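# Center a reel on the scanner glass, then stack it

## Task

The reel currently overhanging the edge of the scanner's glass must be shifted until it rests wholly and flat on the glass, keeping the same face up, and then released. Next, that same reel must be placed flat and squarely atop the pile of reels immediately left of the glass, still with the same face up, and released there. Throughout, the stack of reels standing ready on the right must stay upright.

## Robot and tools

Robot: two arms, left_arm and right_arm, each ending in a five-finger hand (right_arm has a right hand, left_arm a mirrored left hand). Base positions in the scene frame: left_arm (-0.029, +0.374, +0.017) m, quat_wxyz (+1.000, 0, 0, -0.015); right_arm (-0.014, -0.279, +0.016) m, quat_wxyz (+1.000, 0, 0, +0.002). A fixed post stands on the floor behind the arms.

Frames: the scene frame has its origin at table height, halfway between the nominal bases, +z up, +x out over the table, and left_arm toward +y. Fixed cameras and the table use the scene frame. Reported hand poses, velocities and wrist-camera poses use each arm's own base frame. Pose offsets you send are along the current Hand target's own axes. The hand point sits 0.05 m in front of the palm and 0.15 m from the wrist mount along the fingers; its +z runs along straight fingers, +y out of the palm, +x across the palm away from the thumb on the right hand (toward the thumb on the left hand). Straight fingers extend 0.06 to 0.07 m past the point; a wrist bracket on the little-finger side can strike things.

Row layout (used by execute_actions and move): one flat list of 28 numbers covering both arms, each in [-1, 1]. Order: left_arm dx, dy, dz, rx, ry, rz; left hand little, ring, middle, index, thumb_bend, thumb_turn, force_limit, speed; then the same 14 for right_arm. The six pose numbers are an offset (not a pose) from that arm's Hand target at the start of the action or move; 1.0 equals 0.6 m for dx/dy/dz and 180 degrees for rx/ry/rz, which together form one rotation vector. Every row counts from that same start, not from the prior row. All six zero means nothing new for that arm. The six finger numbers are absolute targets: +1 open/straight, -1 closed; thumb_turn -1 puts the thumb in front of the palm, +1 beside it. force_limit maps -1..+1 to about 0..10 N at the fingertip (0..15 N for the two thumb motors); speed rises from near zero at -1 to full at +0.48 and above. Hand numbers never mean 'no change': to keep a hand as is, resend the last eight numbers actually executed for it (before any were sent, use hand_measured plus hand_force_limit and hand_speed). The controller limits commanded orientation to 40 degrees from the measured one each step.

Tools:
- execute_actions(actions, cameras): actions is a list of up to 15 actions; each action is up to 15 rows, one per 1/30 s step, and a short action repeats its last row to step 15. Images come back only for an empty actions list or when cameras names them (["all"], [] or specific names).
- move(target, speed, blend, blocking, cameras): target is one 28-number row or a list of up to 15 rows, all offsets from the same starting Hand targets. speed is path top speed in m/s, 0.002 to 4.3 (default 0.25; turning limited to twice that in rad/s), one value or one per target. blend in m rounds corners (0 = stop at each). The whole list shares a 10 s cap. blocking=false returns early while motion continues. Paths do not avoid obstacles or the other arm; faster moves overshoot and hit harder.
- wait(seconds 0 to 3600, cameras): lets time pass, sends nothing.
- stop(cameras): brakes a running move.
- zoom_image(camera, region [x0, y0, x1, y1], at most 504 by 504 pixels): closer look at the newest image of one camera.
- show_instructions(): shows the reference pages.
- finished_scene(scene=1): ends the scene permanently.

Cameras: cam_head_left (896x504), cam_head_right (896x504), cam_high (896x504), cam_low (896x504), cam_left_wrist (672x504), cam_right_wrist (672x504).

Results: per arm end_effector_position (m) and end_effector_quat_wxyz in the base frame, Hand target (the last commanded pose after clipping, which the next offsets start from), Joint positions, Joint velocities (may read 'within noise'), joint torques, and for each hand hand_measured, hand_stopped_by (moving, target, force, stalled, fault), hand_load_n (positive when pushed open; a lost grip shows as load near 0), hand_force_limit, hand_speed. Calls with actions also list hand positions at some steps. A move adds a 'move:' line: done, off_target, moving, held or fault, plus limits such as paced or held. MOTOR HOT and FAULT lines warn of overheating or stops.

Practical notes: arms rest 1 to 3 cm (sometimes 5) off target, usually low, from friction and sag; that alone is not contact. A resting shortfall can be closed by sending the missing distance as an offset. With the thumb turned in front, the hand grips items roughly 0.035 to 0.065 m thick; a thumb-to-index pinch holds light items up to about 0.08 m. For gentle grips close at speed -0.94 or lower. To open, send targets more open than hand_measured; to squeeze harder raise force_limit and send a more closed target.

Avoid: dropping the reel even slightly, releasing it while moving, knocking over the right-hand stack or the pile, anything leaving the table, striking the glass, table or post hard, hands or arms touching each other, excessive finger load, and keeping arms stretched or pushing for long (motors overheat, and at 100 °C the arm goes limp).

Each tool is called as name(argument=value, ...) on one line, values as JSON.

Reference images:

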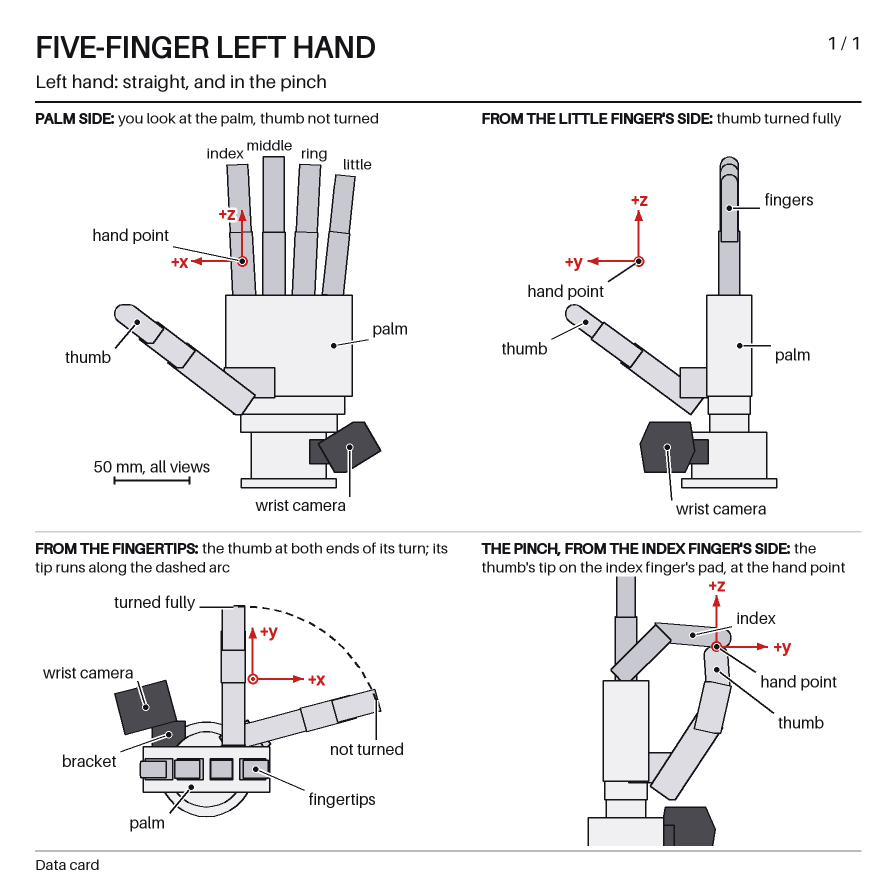

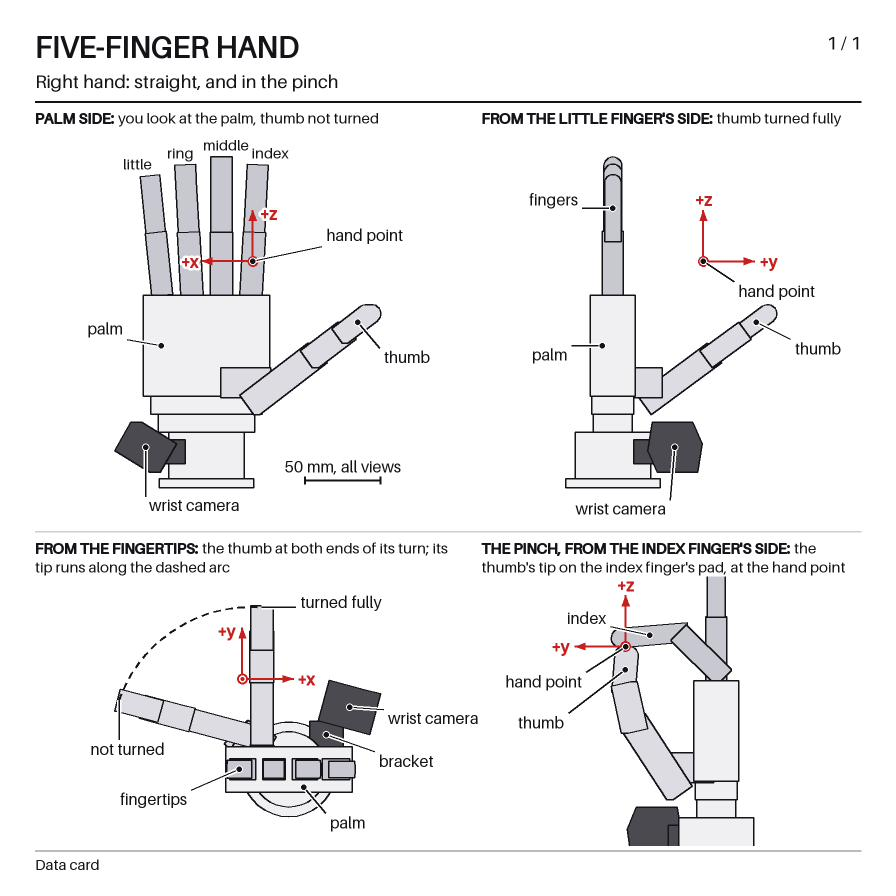

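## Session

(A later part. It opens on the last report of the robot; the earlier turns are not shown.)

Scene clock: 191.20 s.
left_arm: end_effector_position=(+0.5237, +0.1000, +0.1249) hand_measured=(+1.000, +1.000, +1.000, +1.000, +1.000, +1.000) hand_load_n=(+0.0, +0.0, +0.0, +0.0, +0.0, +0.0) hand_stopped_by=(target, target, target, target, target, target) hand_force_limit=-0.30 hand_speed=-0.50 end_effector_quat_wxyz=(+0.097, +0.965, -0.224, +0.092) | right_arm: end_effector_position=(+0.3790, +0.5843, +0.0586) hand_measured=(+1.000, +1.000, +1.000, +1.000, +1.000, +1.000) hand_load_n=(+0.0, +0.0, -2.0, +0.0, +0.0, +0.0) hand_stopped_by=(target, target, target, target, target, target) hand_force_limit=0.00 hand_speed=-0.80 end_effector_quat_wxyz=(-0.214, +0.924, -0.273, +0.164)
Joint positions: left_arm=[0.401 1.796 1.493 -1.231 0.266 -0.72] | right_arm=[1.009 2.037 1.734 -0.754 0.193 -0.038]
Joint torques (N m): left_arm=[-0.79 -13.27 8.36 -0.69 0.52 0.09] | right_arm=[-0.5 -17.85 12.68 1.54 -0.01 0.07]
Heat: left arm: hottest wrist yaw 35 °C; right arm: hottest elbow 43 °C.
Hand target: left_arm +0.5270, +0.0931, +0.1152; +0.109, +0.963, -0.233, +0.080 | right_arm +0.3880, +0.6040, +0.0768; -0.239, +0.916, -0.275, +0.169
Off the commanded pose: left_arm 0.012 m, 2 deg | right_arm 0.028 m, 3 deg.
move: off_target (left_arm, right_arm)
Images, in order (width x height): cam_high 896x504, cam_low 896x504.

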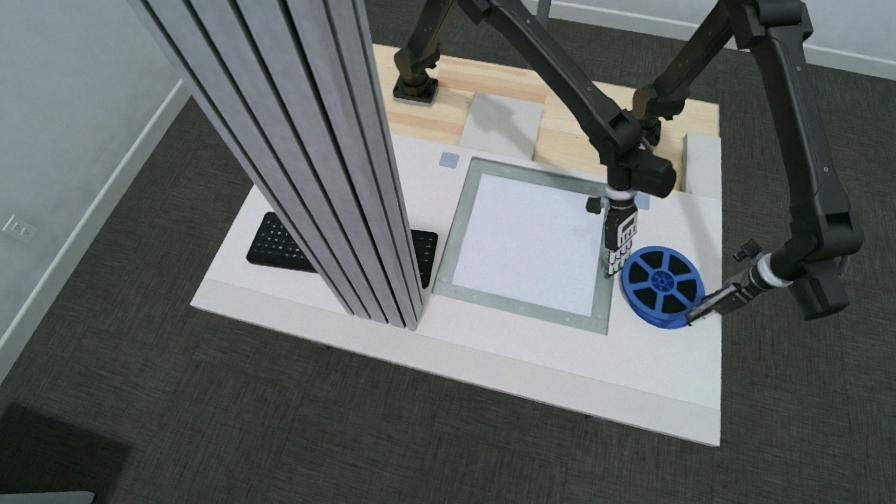

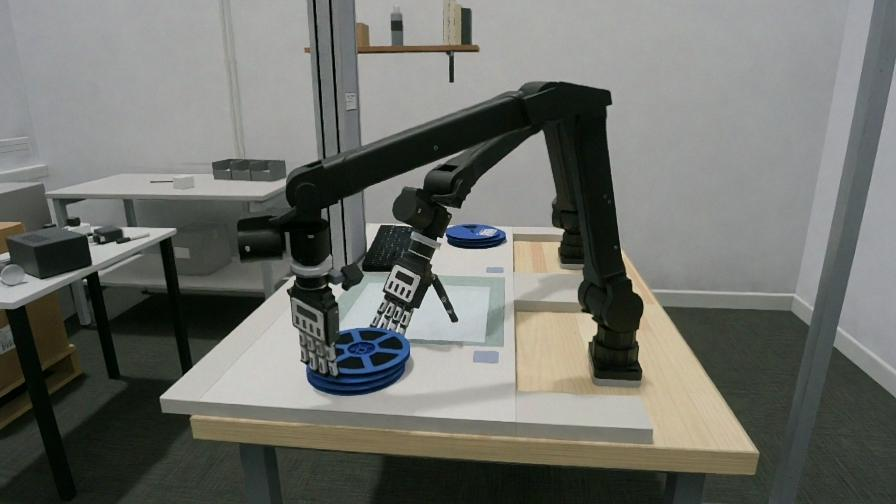

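move(target=[0.00451,-0.04697,-0.02134,0,0,0,1,1,1,1,1,1,-0.3,-0.5,0,0,0,0,0,0,1,1,1,1,1,1,0,-0.8], speed=0.04, cameras=["cam_low","cam_high","cam_left_wrist"])

zoom_image(camera="cam_low", region=[300, 280, 420, 400])

zoom_image(camera="cam_high", region=[600, 210, 740, 340])

Scene clock: 193.30 s.
left_arm: end_effector_position=(+0.5308, +0.1089, +0.1261) hand_measured=(+1.000, +1.000, +1.000, +1.000, +1.000, +1.000) hand_load_n=(+0.0, +0.0, -1.5, +0.0, +0.0, +0.0) hand_stopped_by=(target, target, target, target, target, target) hand_force_limit=-0.30 hand_speed=-0.50 end_effector_quat_wxyz=(+0.112, +0.964, -0.231, +0.077) | right_arm: end_effector_position=(+0.3790, +0.5843, +0.0586) hand_measured=(+1.000, +1.000, +1.000, +1.000, +1.000, +1.000) hand_load_n=(-0.5, +0.0, -0.5, +0.0, +0.0, +0.0) hand_stopped_by=(target, target, target, target, target, target) hand_force_limit=0.00 hand_speed=-0.80 end_effector_quat_wxyz=(-0.214, +0.924, -0.273, +0.164)
Joint positions: left_arm=[0.411 1.853 1.574 -1.303 0.272 -0.688] | right_arm=[1.009 2.037 1.734 -0.754 0.193 -0.038]
Joint torques (N m): left_arm=[1.26 -14.04 9.69 -0.17 0.27 0.1] | right_arm=[-0.5 -17.96 12.66 1.51 -0.02 0.08]
Heat: left arm: hottest elbow 34 °C; right arm: hottest elbow 43 °C.
Hand target: left_arm +0.5413, +0.1195, +0.1231; +0.109, +0.963, -0.233, +0.080 | right_arm +0.3880, +0.6040, +0.0768; -0.239, +0.916, -0.275, +0.169
Off the commanded pose: left_arm 0.015 m, 1 deg | right_arm 0.028 m, 3 deg.
move: off_target (left_arm)
cam_left_wrist: T_world_to_cam=[[0.64291, 0.75822, -0.10852, -0.41197], [0.62925, -0.44206, 0.63924, -0.36071], [0.43672, -0.47926, -0.76131, 0.03364]] pos_world=[0.47714, 0.16903, 0.21149]
Images, in order (width x height): cam_high 896x504, cam_low 896x504, cam_left_wrist 672x504.

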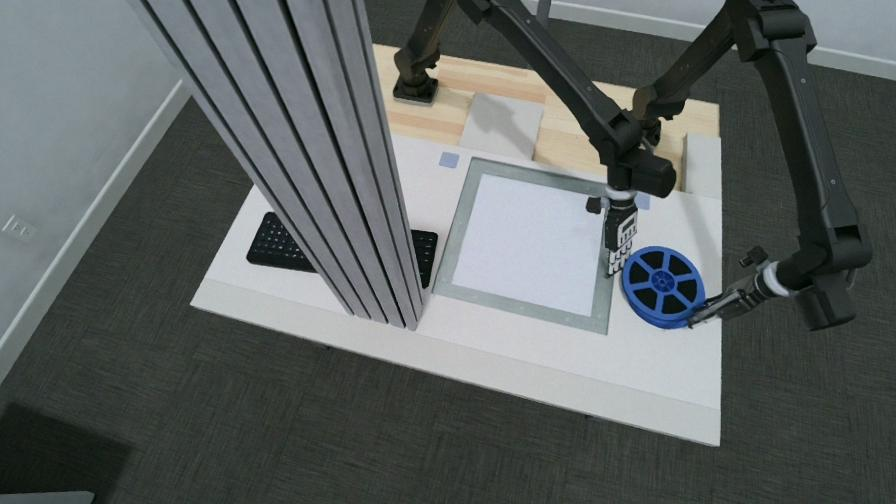

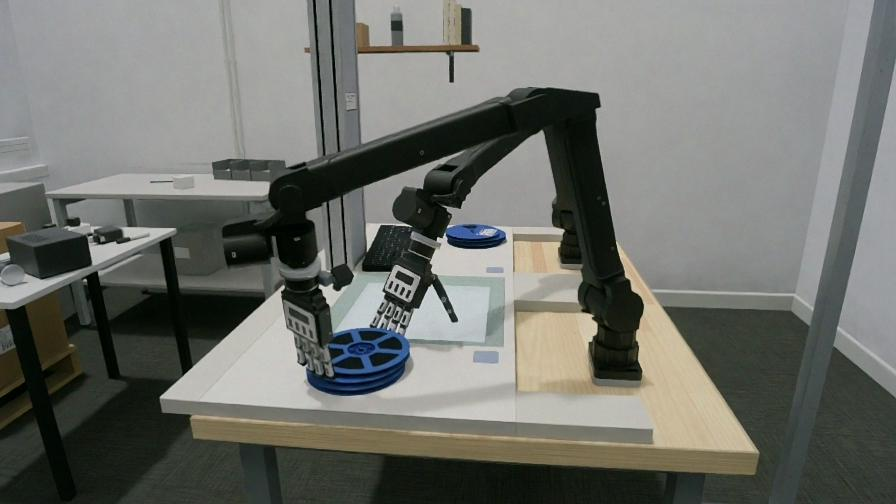

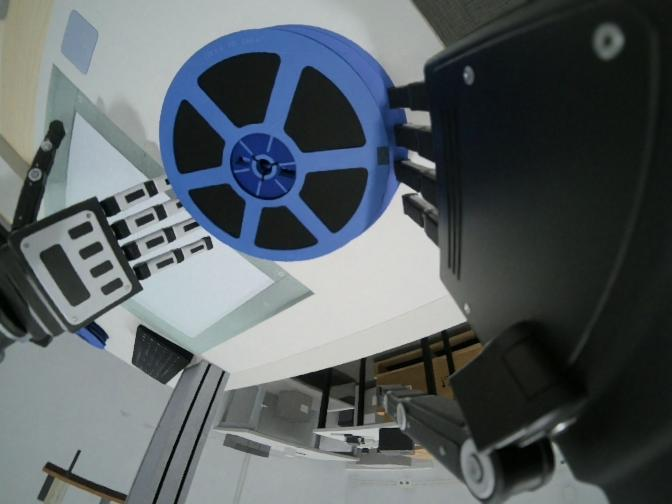

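Scaled by 4.200 from the camera's image (finer frame: 1280x720).

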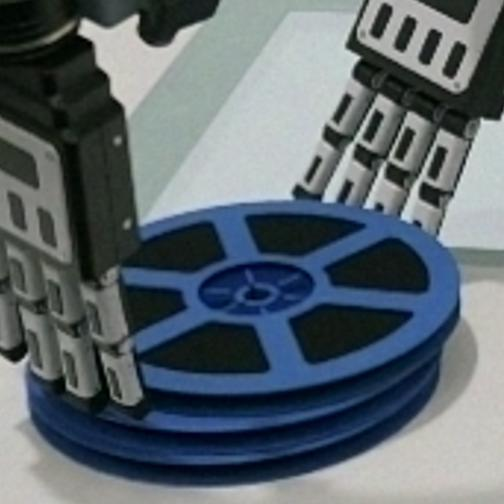

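Scaled by 3.600 from the camera's image (finer frame: 1280x720).

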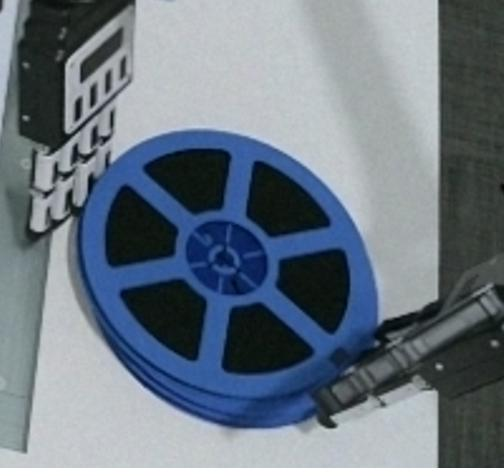

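move(target=[0.0012,-0.0329,-0.0057,0,0,0,1,1,1,1,1,1,-0.3,-0.5,0.01197,0.02298,-0.05636,0,0,0,1,1,1,1,1,1,0,-0.8], speed=0.04, cameras=["cam_low","cam_high","cam_left_wrist"])

zoom_image(camera="cam_low", region=[300, 280, 420, 400])

zoom_image(camera="cam_high", region=[600, 210, 740, 340])

Scene clock: 196.53 s.
left_arm: end_effector_position=(+0.5404, +0.1273, +0.1189) hand_measured=(+1.000, +1.000, +1.000, +1.000, +1.000, +1.000) hand_load_n=(+0.0, +0.0, +0.0, +0.0, +0.0, +0.0) hand_stopped_by=(target, target, target, target, target, target) hand_force_limit=-0.30 hand_speed=-0.50 end_effector_quat_wxyz=(+0.115, +0.964, -0.229, +0.074) | right_arm: end_effector_position=(+0.3730, +0.5749, +0.0843) hand_measured=(+1.000, +1.000, +1.000, +1.000, +1.000, +1.000) hand_load_n=(-0.5, +0.0, +0.0, +0.0, +0.0, -0.5) hand_stopped_by=(target, target, target, target, target, target) hand_force_limit=0.00 hand_speed=-0.80 end_effector_quat_wxyz=(-0.225, +0.920, -0.273, +0.167)
Joint positions: left_arm=[0.434 1.907 1.634 -1.325 0.272 -0.666] | right_arm=[1.009 1.972 1.694 -0.754 0.193 -0.038]
Joint torques (N m): left_arm=[0.97 -15.97 10 -0.46 0.23 0.12] | right_arm=[-0.67 -19.37 9.01 1.37 -0.03 0.06]
Heat: left arm: hottest elbow 34 °C; right arm: hottest elbow 43 °C.
Hand target: left_arm +0.5508, +0.1372, +0.1232; +0.109, +0.963, -0.233, +0.080 | right_arm +0.3730, +0.5780, +0.0987; -0.239, +0.916, -0.275, +0.169
Off the commanded pose: left_arm 0.015 m, 1 deg | right_arm 0.015 m, 2 deg.
move: off_target (left_arm, right_arm)
cam_left_wrist: T_world_to_cam=[[0.6404, 0.75896, -0.11778, -0.43051], [0.63588, -0.43793, 0.63551, -0.35765], [0.43074, -0.48187, -0.76306, 0.03658]] pos_world=[0.48737, 0.18774, 0.2045]
Images, in order (width x height): cam_high 896x504, cam_low 896x504, cam_left_wrist 672x504.

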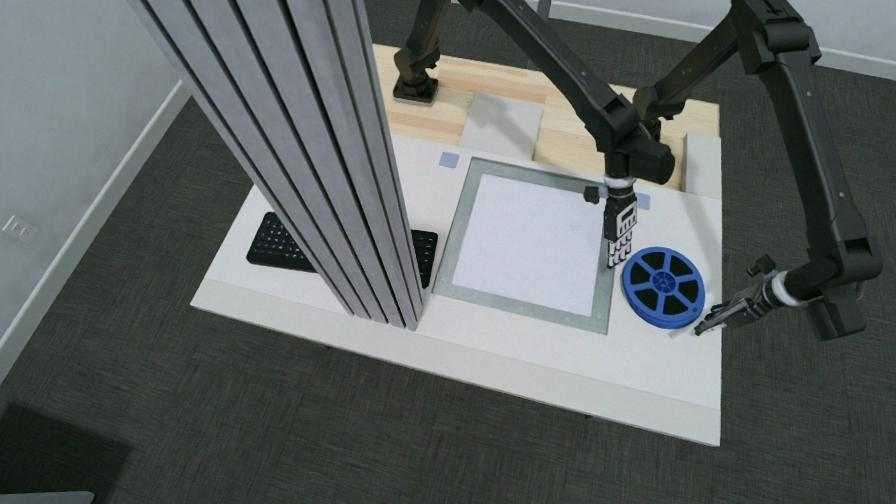

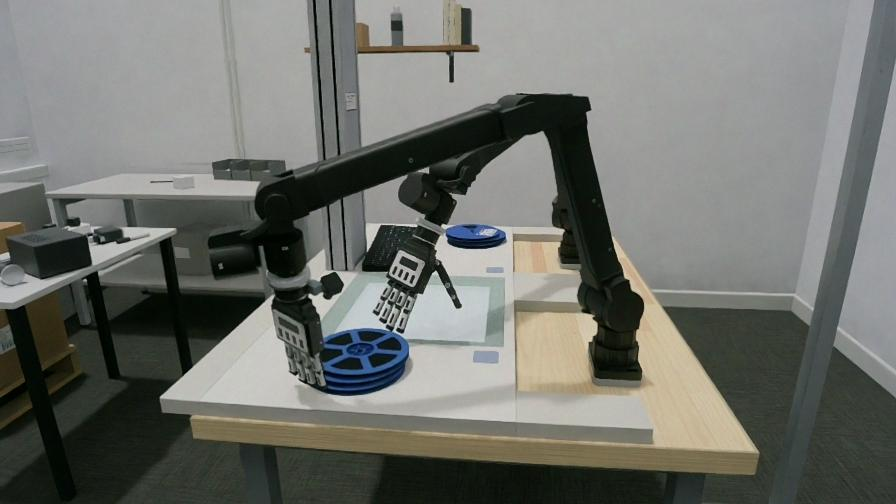

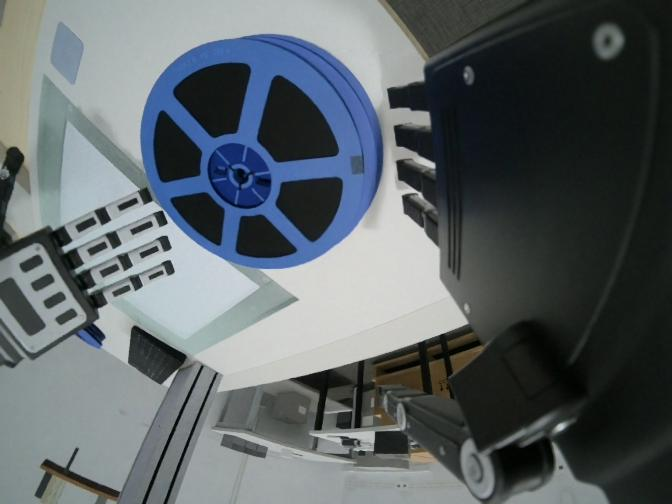

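Scaled by 4.200 from the camera's image (finer frame: 1280x720).

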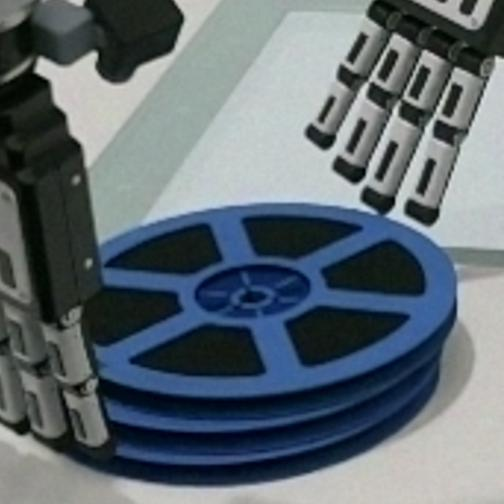

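Scaled by 3.600 from the camera's image (finer frame: 1280x720).

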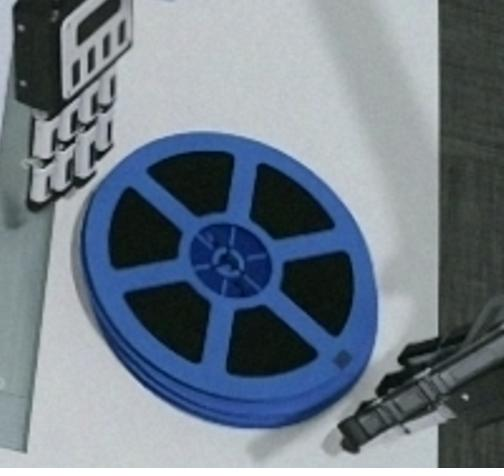

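move(target=[0,0,0,0,0,0,1,1,1,1,1,1,-0.3,-0.5,-0.00353,0.0106,0.01659,0,0,0,1,1,1,1,1,1,0,-0.8], speed=0.03, cameras=["cam_low","cam_left_wrist","cam_high"])

zoom_image(camera="cam_low", region=[340, 290, 440, 390])

zoom_image(camera="cam_left_wrist", region=[40, 120, 300, 320])

Scene clock: 198.53 s.
left_arm: end_effector_position=(+0.5404, +0.1273, +0.1189) hand_measured=(+1.000, +1.000, +1.000, +1.000, +1.000, +1.000) hand_load_n=(+0.0, +0.0, +0.0, +0.0, +0.0, +0.0) hand_stopped_by=(target, target, target, target, target, target) hand_force_limit=-0.30 hand_speed=-0.50 end_effector_quat_wxyz=(+0.115, +0.964, -0.229, +0.074) | right_arm: end_effector_position=(+0.3719, +0.5732, +0.0776) hand_measured=(+1.000, +1.000, +1.000, +1.000, +1.000, +1.000) hand_load_n=(+0.0, +0.0, +0.0, +0.0, +0.0, +0.0) hand_stopped_by=(target, target, target, target, target, target) hand_force_limit=0.00 hand_speed=-0.80 end_effector_quat_wxyz=(-0.225, +0.920, -0.273, +0.167)
Joint positions: left_arm=[0.434 1.907 1.634 -1.325 0.272 -0.666] | right_arm=[1.009 1.972 1.675 -0.736 0.193 -0.038]
Joint torques (N m): left_arm=[1.03 -15.97 10.07 -0.51 0.24 0.11] | right_arm=[-0.67 -18.61 8.9 1.72 -0.03 0.06]
Heat: left arm: hottest elbow 35 °C; right arm: hottest elbow 43 °C.
Hand target: left_arm +0.5508, +0.1372, +0.1232; +0.109, +0.963, -0.233, +0.080 | right_arm +0.3730, +0.5780, +0.0867; -0.238, +0.916, -0.275, +0.169
Off the commanded pose: left_arm 0.015 m, 1 deg | right_arm 0.010 m, 2 deg.
move: done
cam_left_wrist: T_world_to_cam=[[0.64073, 0.75869, -0.1177, -0.43072], [0.63563, -0.4382, 0.63557, -0.35744], [0.43062, -0.48204, -0.76302, 0.03671]] pos_world=[0.48737, 0.18785, 0.2045]
Images, in order (width x height): cam_high 896x504, cam_low 896x504, cam_left_wrist 672x504.

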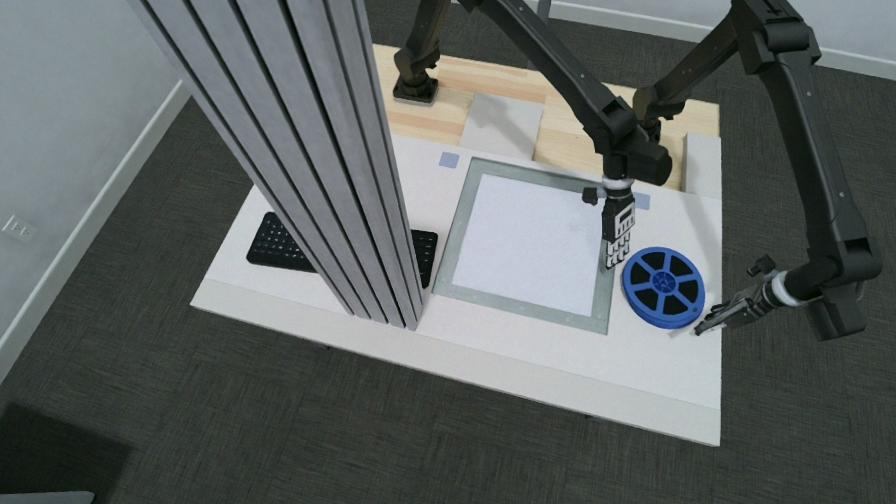

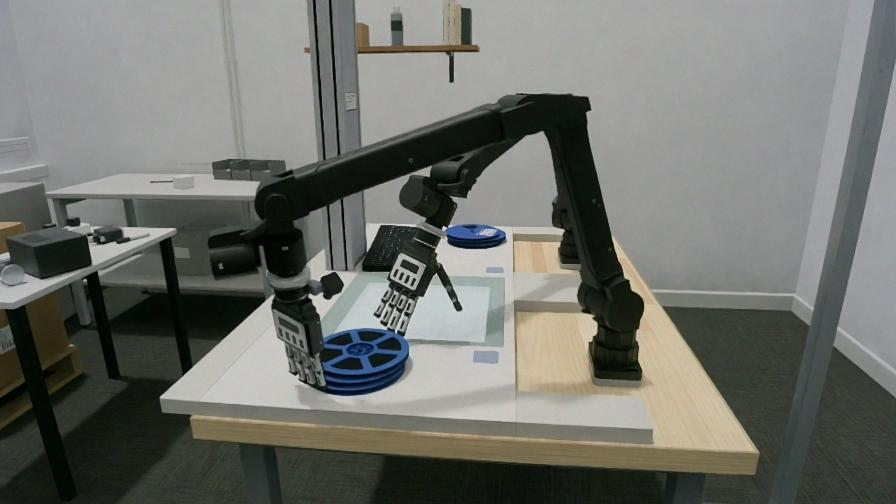

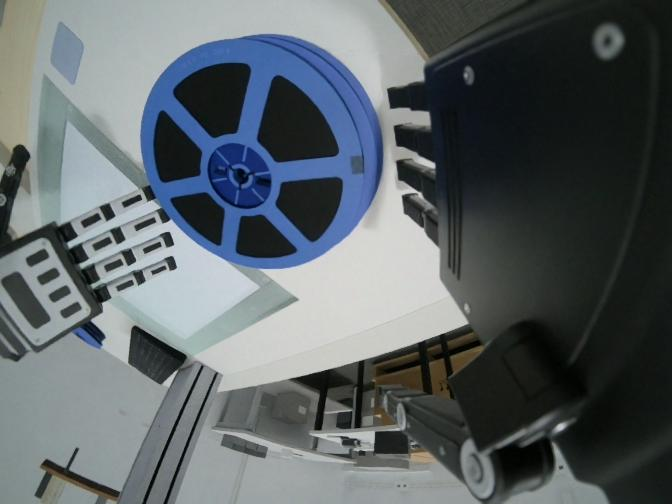

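Scaled by 5.040 from the camera's image (finer frame: 1280x720).

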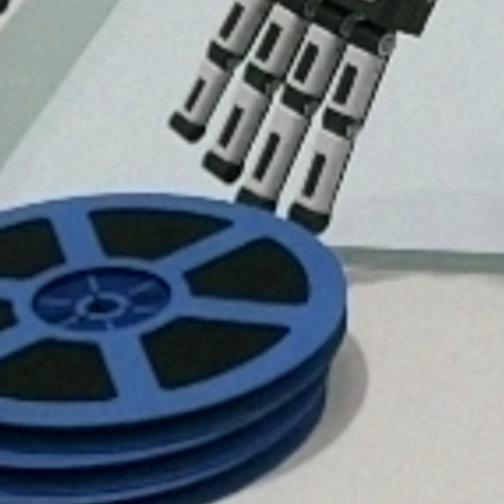

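Scaled by 1.938 from the camera's image (finer frame: 960x720).

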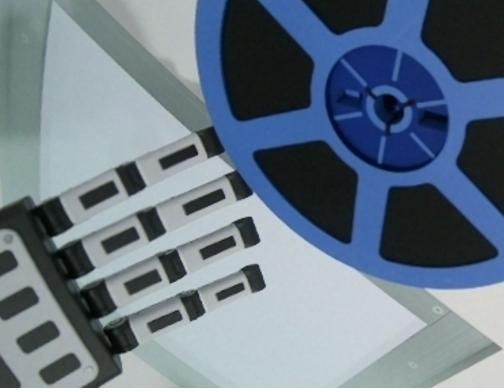

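move(target=[0,0,0,0,0,0,1,1,1,1,1,1,-0.3,-0.5,-0.00513,-0.00967,0.01515,0,0,0,1,1,1,1,1,1,0,-0.8], speed=0.03, cameras=["cam_low","cam_left_wrist","cam_high"])

zoom_image(camera="cam_high", region=[600, 210, 740, 340])

zoom_image(camera="cam_left_wrist", region=[40, 120, 300, 320])

Scene clock: 200.00 s.
left_arm: end_effector_position=(+0.5404, +0.1273, +0.1189) hand_measured=(+1.000, +1.000, +1.000, +1.000, +1.000, +1.000) hand_load_n=(+0.0, +0.0, +0.0, +0.0, +0.0, +0.0) hand_stopped_by=(target, target, target, target, target, target) hand_force_limit=-0.30 hand_speed=-0.50 end_effector_quat_wxyz=(+0.115, +0.964, -0.229, +0.074) | right_arm: end_effector_position=(+0.3716, +0.5728, +0.0715) hand_measured=(+1.000, +1.000, +1.000, +1.000, +1.000, +1.000) hand_load_n=(+0.0, +0.0, +0.0, +0.0, +0.0, +0.0) hand_stopped_by=(target, target, target, target, target, target) hand_force_limit=0.00 hand_speed=-0.80 end_effector_quat_wxyz=(-0.221, +0.922, -0.273, +0.165)
Joint positions: left_arm=[0.434 1.907 1.634 -1.325 0.272 -0.666] | right_arm=[1.009 1.981 1.675 -0.736 0.193 -0.038]
Joint torques (N m): left_arm=[0.97 -16.03 9.99 -0.49 0.25 0.12] | right_arm=[-0.5 -17.2 11.33 1.59 0.01 0.08]
Heat: left arm: hottest elbow 35 °C; right arm: hottest elbow 42 °C.
Hand target: left_arm +0.5508, +0.1372, +0.1232; +0.109, +0.963, -0.233, +0.080 | right_arm +0.3770, +0.5872, +0.0817; -0.238, +0.916, -0.275, +0.168
Off the commanded pose: left_arm 0.015 m, 1 deg | right_arm 0.018 m, 2 deg.
move: off_target (right_arm)
cam_left_wrist: T_world_to_cam=[[0.64073, 0.75869, -0.1177, -0.43072], [0.63563, -0.4382, 0.63557, -0.35744], [0.43062, -0.48204, -0.76302, 0.03671]] pos_world=[0.48737, 0.18785, 0.2045]
Images, in order (width x height): cam_high 896x504, cam_low 896x504, cam_left_wrist 672x504.

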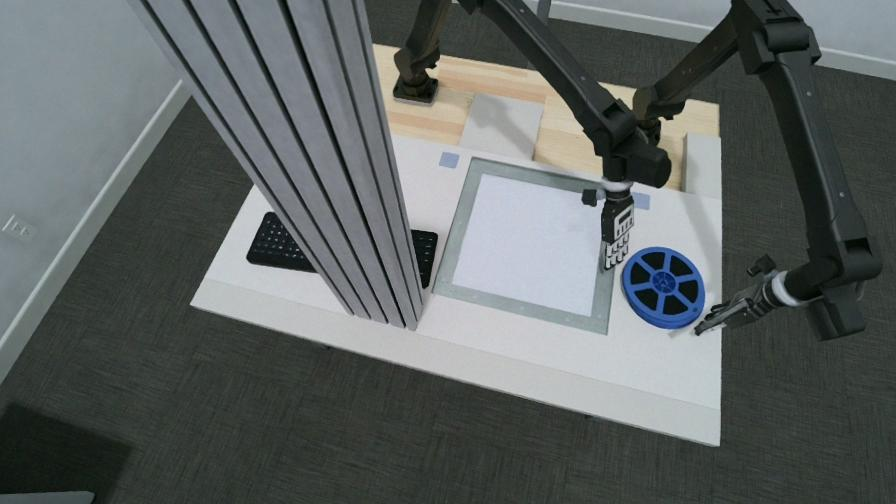

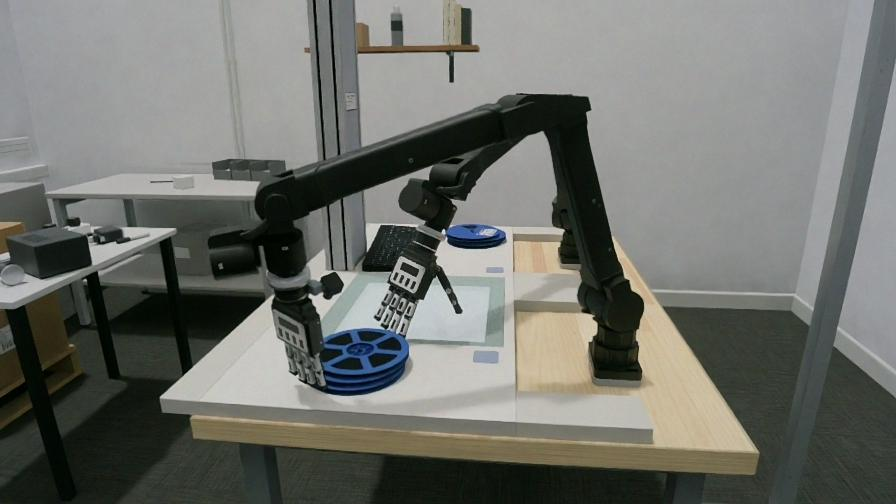

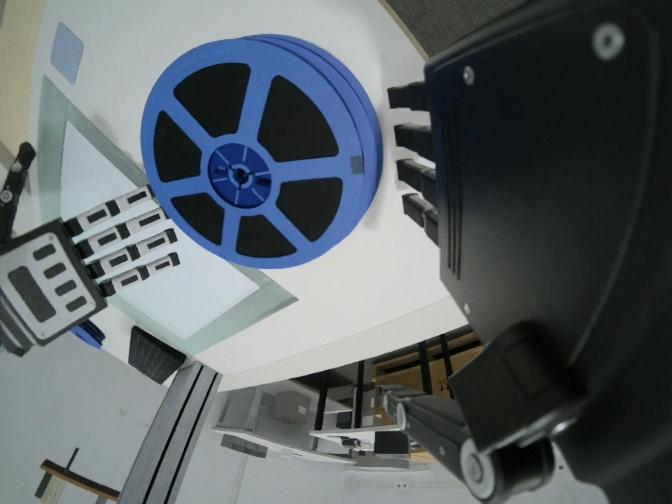

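Scaled by 3.600 from the camera's image (finer frame: 1280x720).

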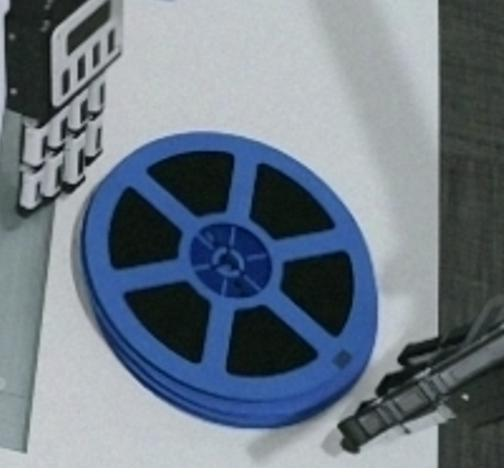

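Scaled by 1.938 from the camera's image (finer frame: 960x720).

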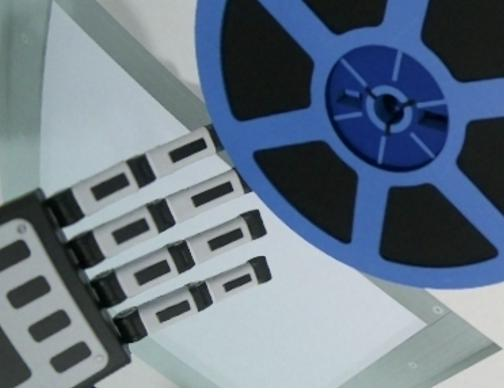

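move(target=[0,0,0,0,0,0,1,1,1,1,1,1,-0.3,-0.5,-0.0042,-0.02088,0.00642,0,0,0,1,1,1,1,1,1,0,-0.8], speed=0.03, cameras=["cam_low","cam_left_wrist","cam_high"])

zoom_image(camera="cam_high", region=[600, 210, 740, 340])

zoom_image(camera="cam_low", region=[340, 290, 440, 390])

Scene clock: 201.47 s.
left_arm: end_effector_position=(+0.5404, +0.1273, +0.1189) hand_measured=(+1.000, +1.000, +1.000, +1.000, +1.000, +1.000) hand_load_n=(+0.0, +0.0, +0.0, +0.0, +0.0, -0.5) hand_stopped_by=(target, target, target, target, target, target) hand_force_limit=-0.30 hand_speed=-0.50 end_effector_quat_wxyz=(+0.115, +0.964, -0.229, +0.074) | right_arm: end_effector_position=(+0.3761, +0.5802, +0.0668) hand_measured=(+1.000, +1.000, +1.000, +1.000, +1.000, +1.000) hand_load_n=(+0.0, +0.0, +0.0, +0.0, +0.0, +0.0) hand_stopped_by=(target, target, target, target, target, target) hand_force_limit=0.00 hand_speed=-0.80 end_effector_quat_wxyz=(-0.220, +0.922, -0.274, +0.165)
Joint positions: left_arm=[0.434 1.907 1.634 -1.325 0.272 -0.666] | right_arm=[1.009 2.009 1.708 -0.744 0.193 -0.035]
Joint torques (N m): left_arm=[0.97 -15.91 10.02 -0.43 0.24 0.11] | right_arm=[-0.21 -17.44 13.14 0.96 0.07 0.08]
Heat: left arm: hottest elbow 35 °C; right arm: hottest elbow 42 °C.
Hand target: left_arm +0.5508, +0.1372, +0.1232; +0.109, +0.963, -0.233, +0.080 | right_arm +0.3820, +0.5992, +0.0847; -0.238, +0.916, -0.275, +0.169
Off the commanded pose: left_arm 0.015 m, 1 deg | right_arm 0.027 m, 2 deg.
move: off_target (right_arm)
cam_left_wrist: T_world_to_cam=[[0.64073, 0.75869, -0.1177, -0.43072], [0.63563, -0.4382, 0.63557, -0.35744], [0.43062, -0.48204, -0.76302, 0.03671]] pos_world=[0.48737, 0.18785, 0.2045]
Images, in order (width x height): cam_high 896x504, cam_low 896x504, cam_left_wrist 672x504.

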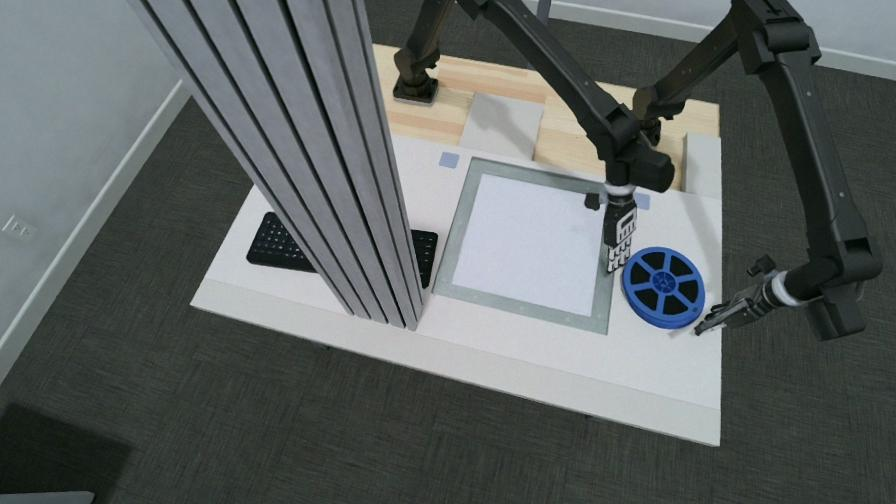

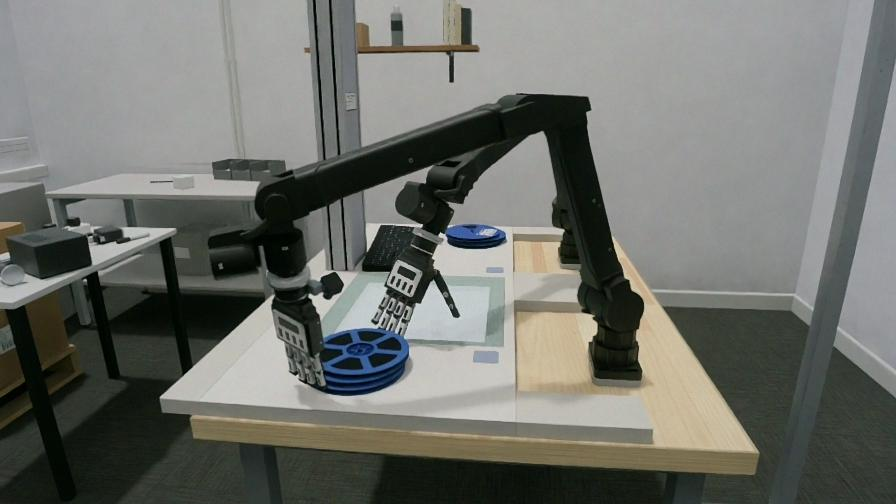

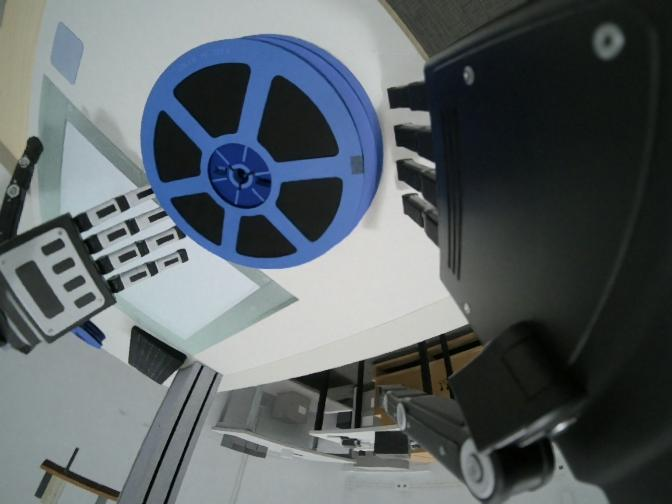

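Scaled by 3.600 from the camera's image (finer frame: 1280x720).

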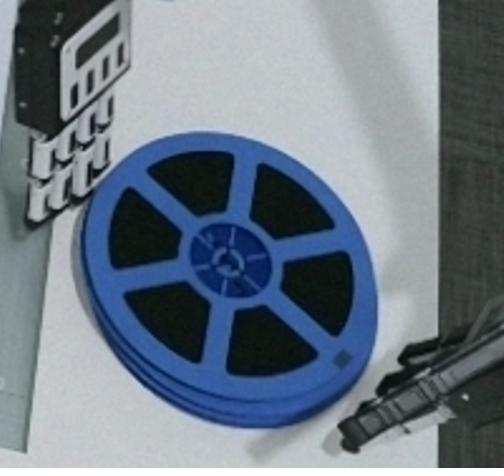

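Scaled by 5.040 from the camera's image (finer frame: 1280x720).

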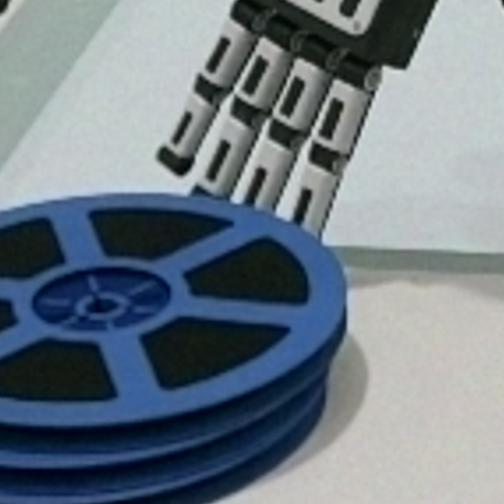

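move(target=[0,0,0,0,0,0,1,1,1,1,1,1,-0.3,-0.5,0.00353,-0.0106,-0.01659,0,0,0,1,1,1,1,1,1,0,-0.8], speed=0.03)

Scene clock: 202.53 s.
left_arm: end_effector_position=(+0.5404, +0.1273, +0.1189) hand_measured=(+1.000, +1.000, +1.000, +1.000, +1.000, +1.000) hand_load_n=(+0.0, +0.0, +0.0, +0.0, +0.0, +0.0) hand_stopped_by=(target, target, target, target, target, target) hand_force_limit=-0.30 hand_speed=-0.50 end_effector_quat_wxyz=(+0.115, +0.964, -0.229, +0.074) | right_arm: end_effector_position=(+0.3759, +0.5798, +0.0727) hand_measured=(+1.000, +1.000, +1.000, +1.000, +1.000, +1.000) hand_load_n=(+0.0, +0.0, +0.0, +0.0, +0.0, +0.0) hand_stopped_by=(target, target, target, target, target, target) hand_force_limit=0.00 hand_speed=-0.80 end_effector_quat_wxyz=(-0.215, +0.923, -0.274, +0.164)
Joint positions: left_arm=[0.434 1.907 1.634 -1.325 0.272 -0.666] | right_arm=[1.009 2.009 1.726 -0.772 0.193 -0.035]
Joint torques (N m): left_arm=[0.73 -15.68 10.06 -0.54 0.25 0.12] | right_arm=[-0.26 -18.02 13.22 0.94 0.06 0.08]
Heat: left arm: hottest elbow 35 °C; right arm: hottest elbow 42 °C.
Hand target: left_arm +0.5508, +0.1372, +0.1232; +0.109, +0.963, -0.233, +0.080 | right_arm +0.3820, +0.5992, +0.0966; -0.238, +0.916, -0.275, +0.168
Off the commanded pose: left_arm 0.015 m, 1 deg | right_arm 0.031 m, 3 deg.
move: off_target (right_arm)

move(target=[0,0,0,0,0,0,1,1,1,1,1,1,-0.3,-0.5,-0.00273,-0.0253,-0.0005,0,0,0,1,1,1,1,1,1,0,-0.8], speed=0.03, cameras=["cam_low","cam_left_wrist","cam_high"])

zoom_image(camera="cam_high", region=[600, 210, 740, 340])

zoom_image(camera="cam_low", region=[340, 290, 440, 390])

Scene clock: 203.83 s.
left_arm: end_effector_position=(+0.5404, +0.1273, +0.1189) hand_measured=(+1.000, +1.000, +1.000, +1.000, +1.000, +1.000) hand_load_n=(+0.0, +0.0, +0.0, +0.0, +0.0, +0.0) hand_stopped_by=(target, target, target, target, target, target) hand_force_limit=-0.30 hand_speed=-0.50 end_effector_quat_wxyz=(+0.115, +0.964, -0.229, +0.074) | right_arm: end_effector_position=(+0.3827, +0.5905, +0.0853) hand_measured=(+1.000, +1.000, +1.000, +1.000, +1.000, +1.000) hand_load_n=(+0.0, -0.5, -0.5, +0.0, +0.0, +0.0) hand_stopped_by=(target, target, target, target, target, target) hand_force_limit=0.00 hand_speed=-0.80 end_effector_quat_wxyz=(-0.218, +0.922, -0.275, +0.164)
Joint positions: left_arm=[0.434 1.907 1.634 -1.325 0.272 -0.666] | right_arm=[1.009 2.031 1.795 -0.814 0.194 -0.033]
Joint torques (N m): left_arm=[0.91 -15.74 9.99 -0.5 0.25 0.12] | right_arm=[0.03 -17.73 13.5 1.01 0.08 0.08]
Heat: left arm: hottest elbow 36 °C; right arm: hottest elbow 42 °C.
Hand target: left_arm +0.5508, +0.1372, +0.1232; +0.109, +0.963, -0.233, +0.080 | right_arm +0.3870, +0.6112, +0.1046; -0.238, +0.916, -0.275, +0.169
Off the commanded pose: left_arm 0.015 m, 1 deg | right_arm 0.029 m, 3 deg.
move: off_target (right_arm)
cam_left_wrist: T_world_to_cam=[[0.64073, 0.75869, -0.1177, -0.43072], [0.63563, -0.4382, 0.63557, -0.35744], [0.43062, -0.48204, -0.76302, 0.03671]] pos_world=[0.48737, 0.18785, 0.2045]
Images, in order (width x height): cam_high 896x504, cam_low 896x504, cam_left_wrist 672x504.

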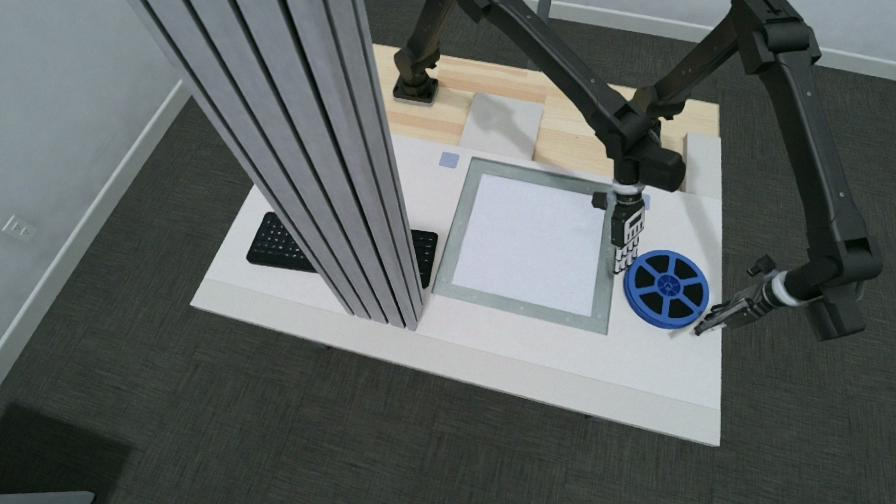

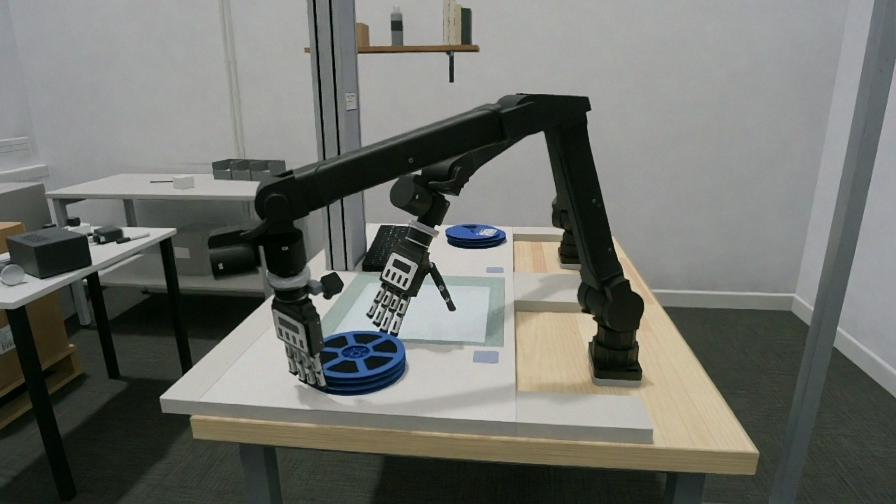

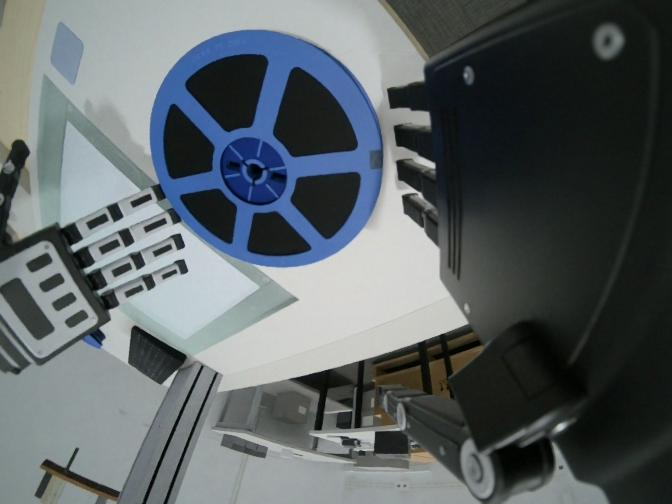

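Scaled by 3.600 from the camera's image (finer frame: 1280x720).

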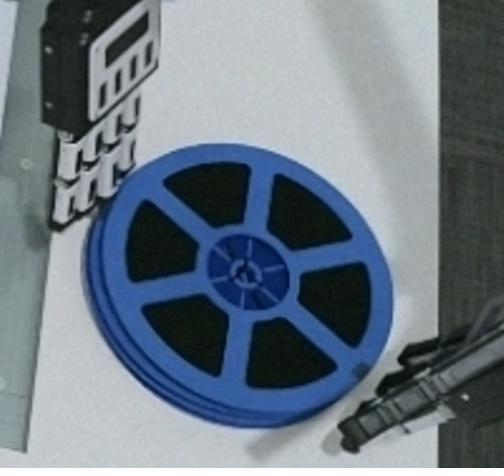

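Scaled by 5.040 from the camera's image (finer frame: 1280x720).

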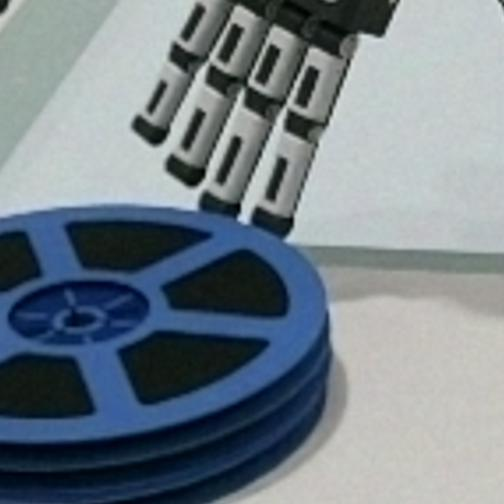

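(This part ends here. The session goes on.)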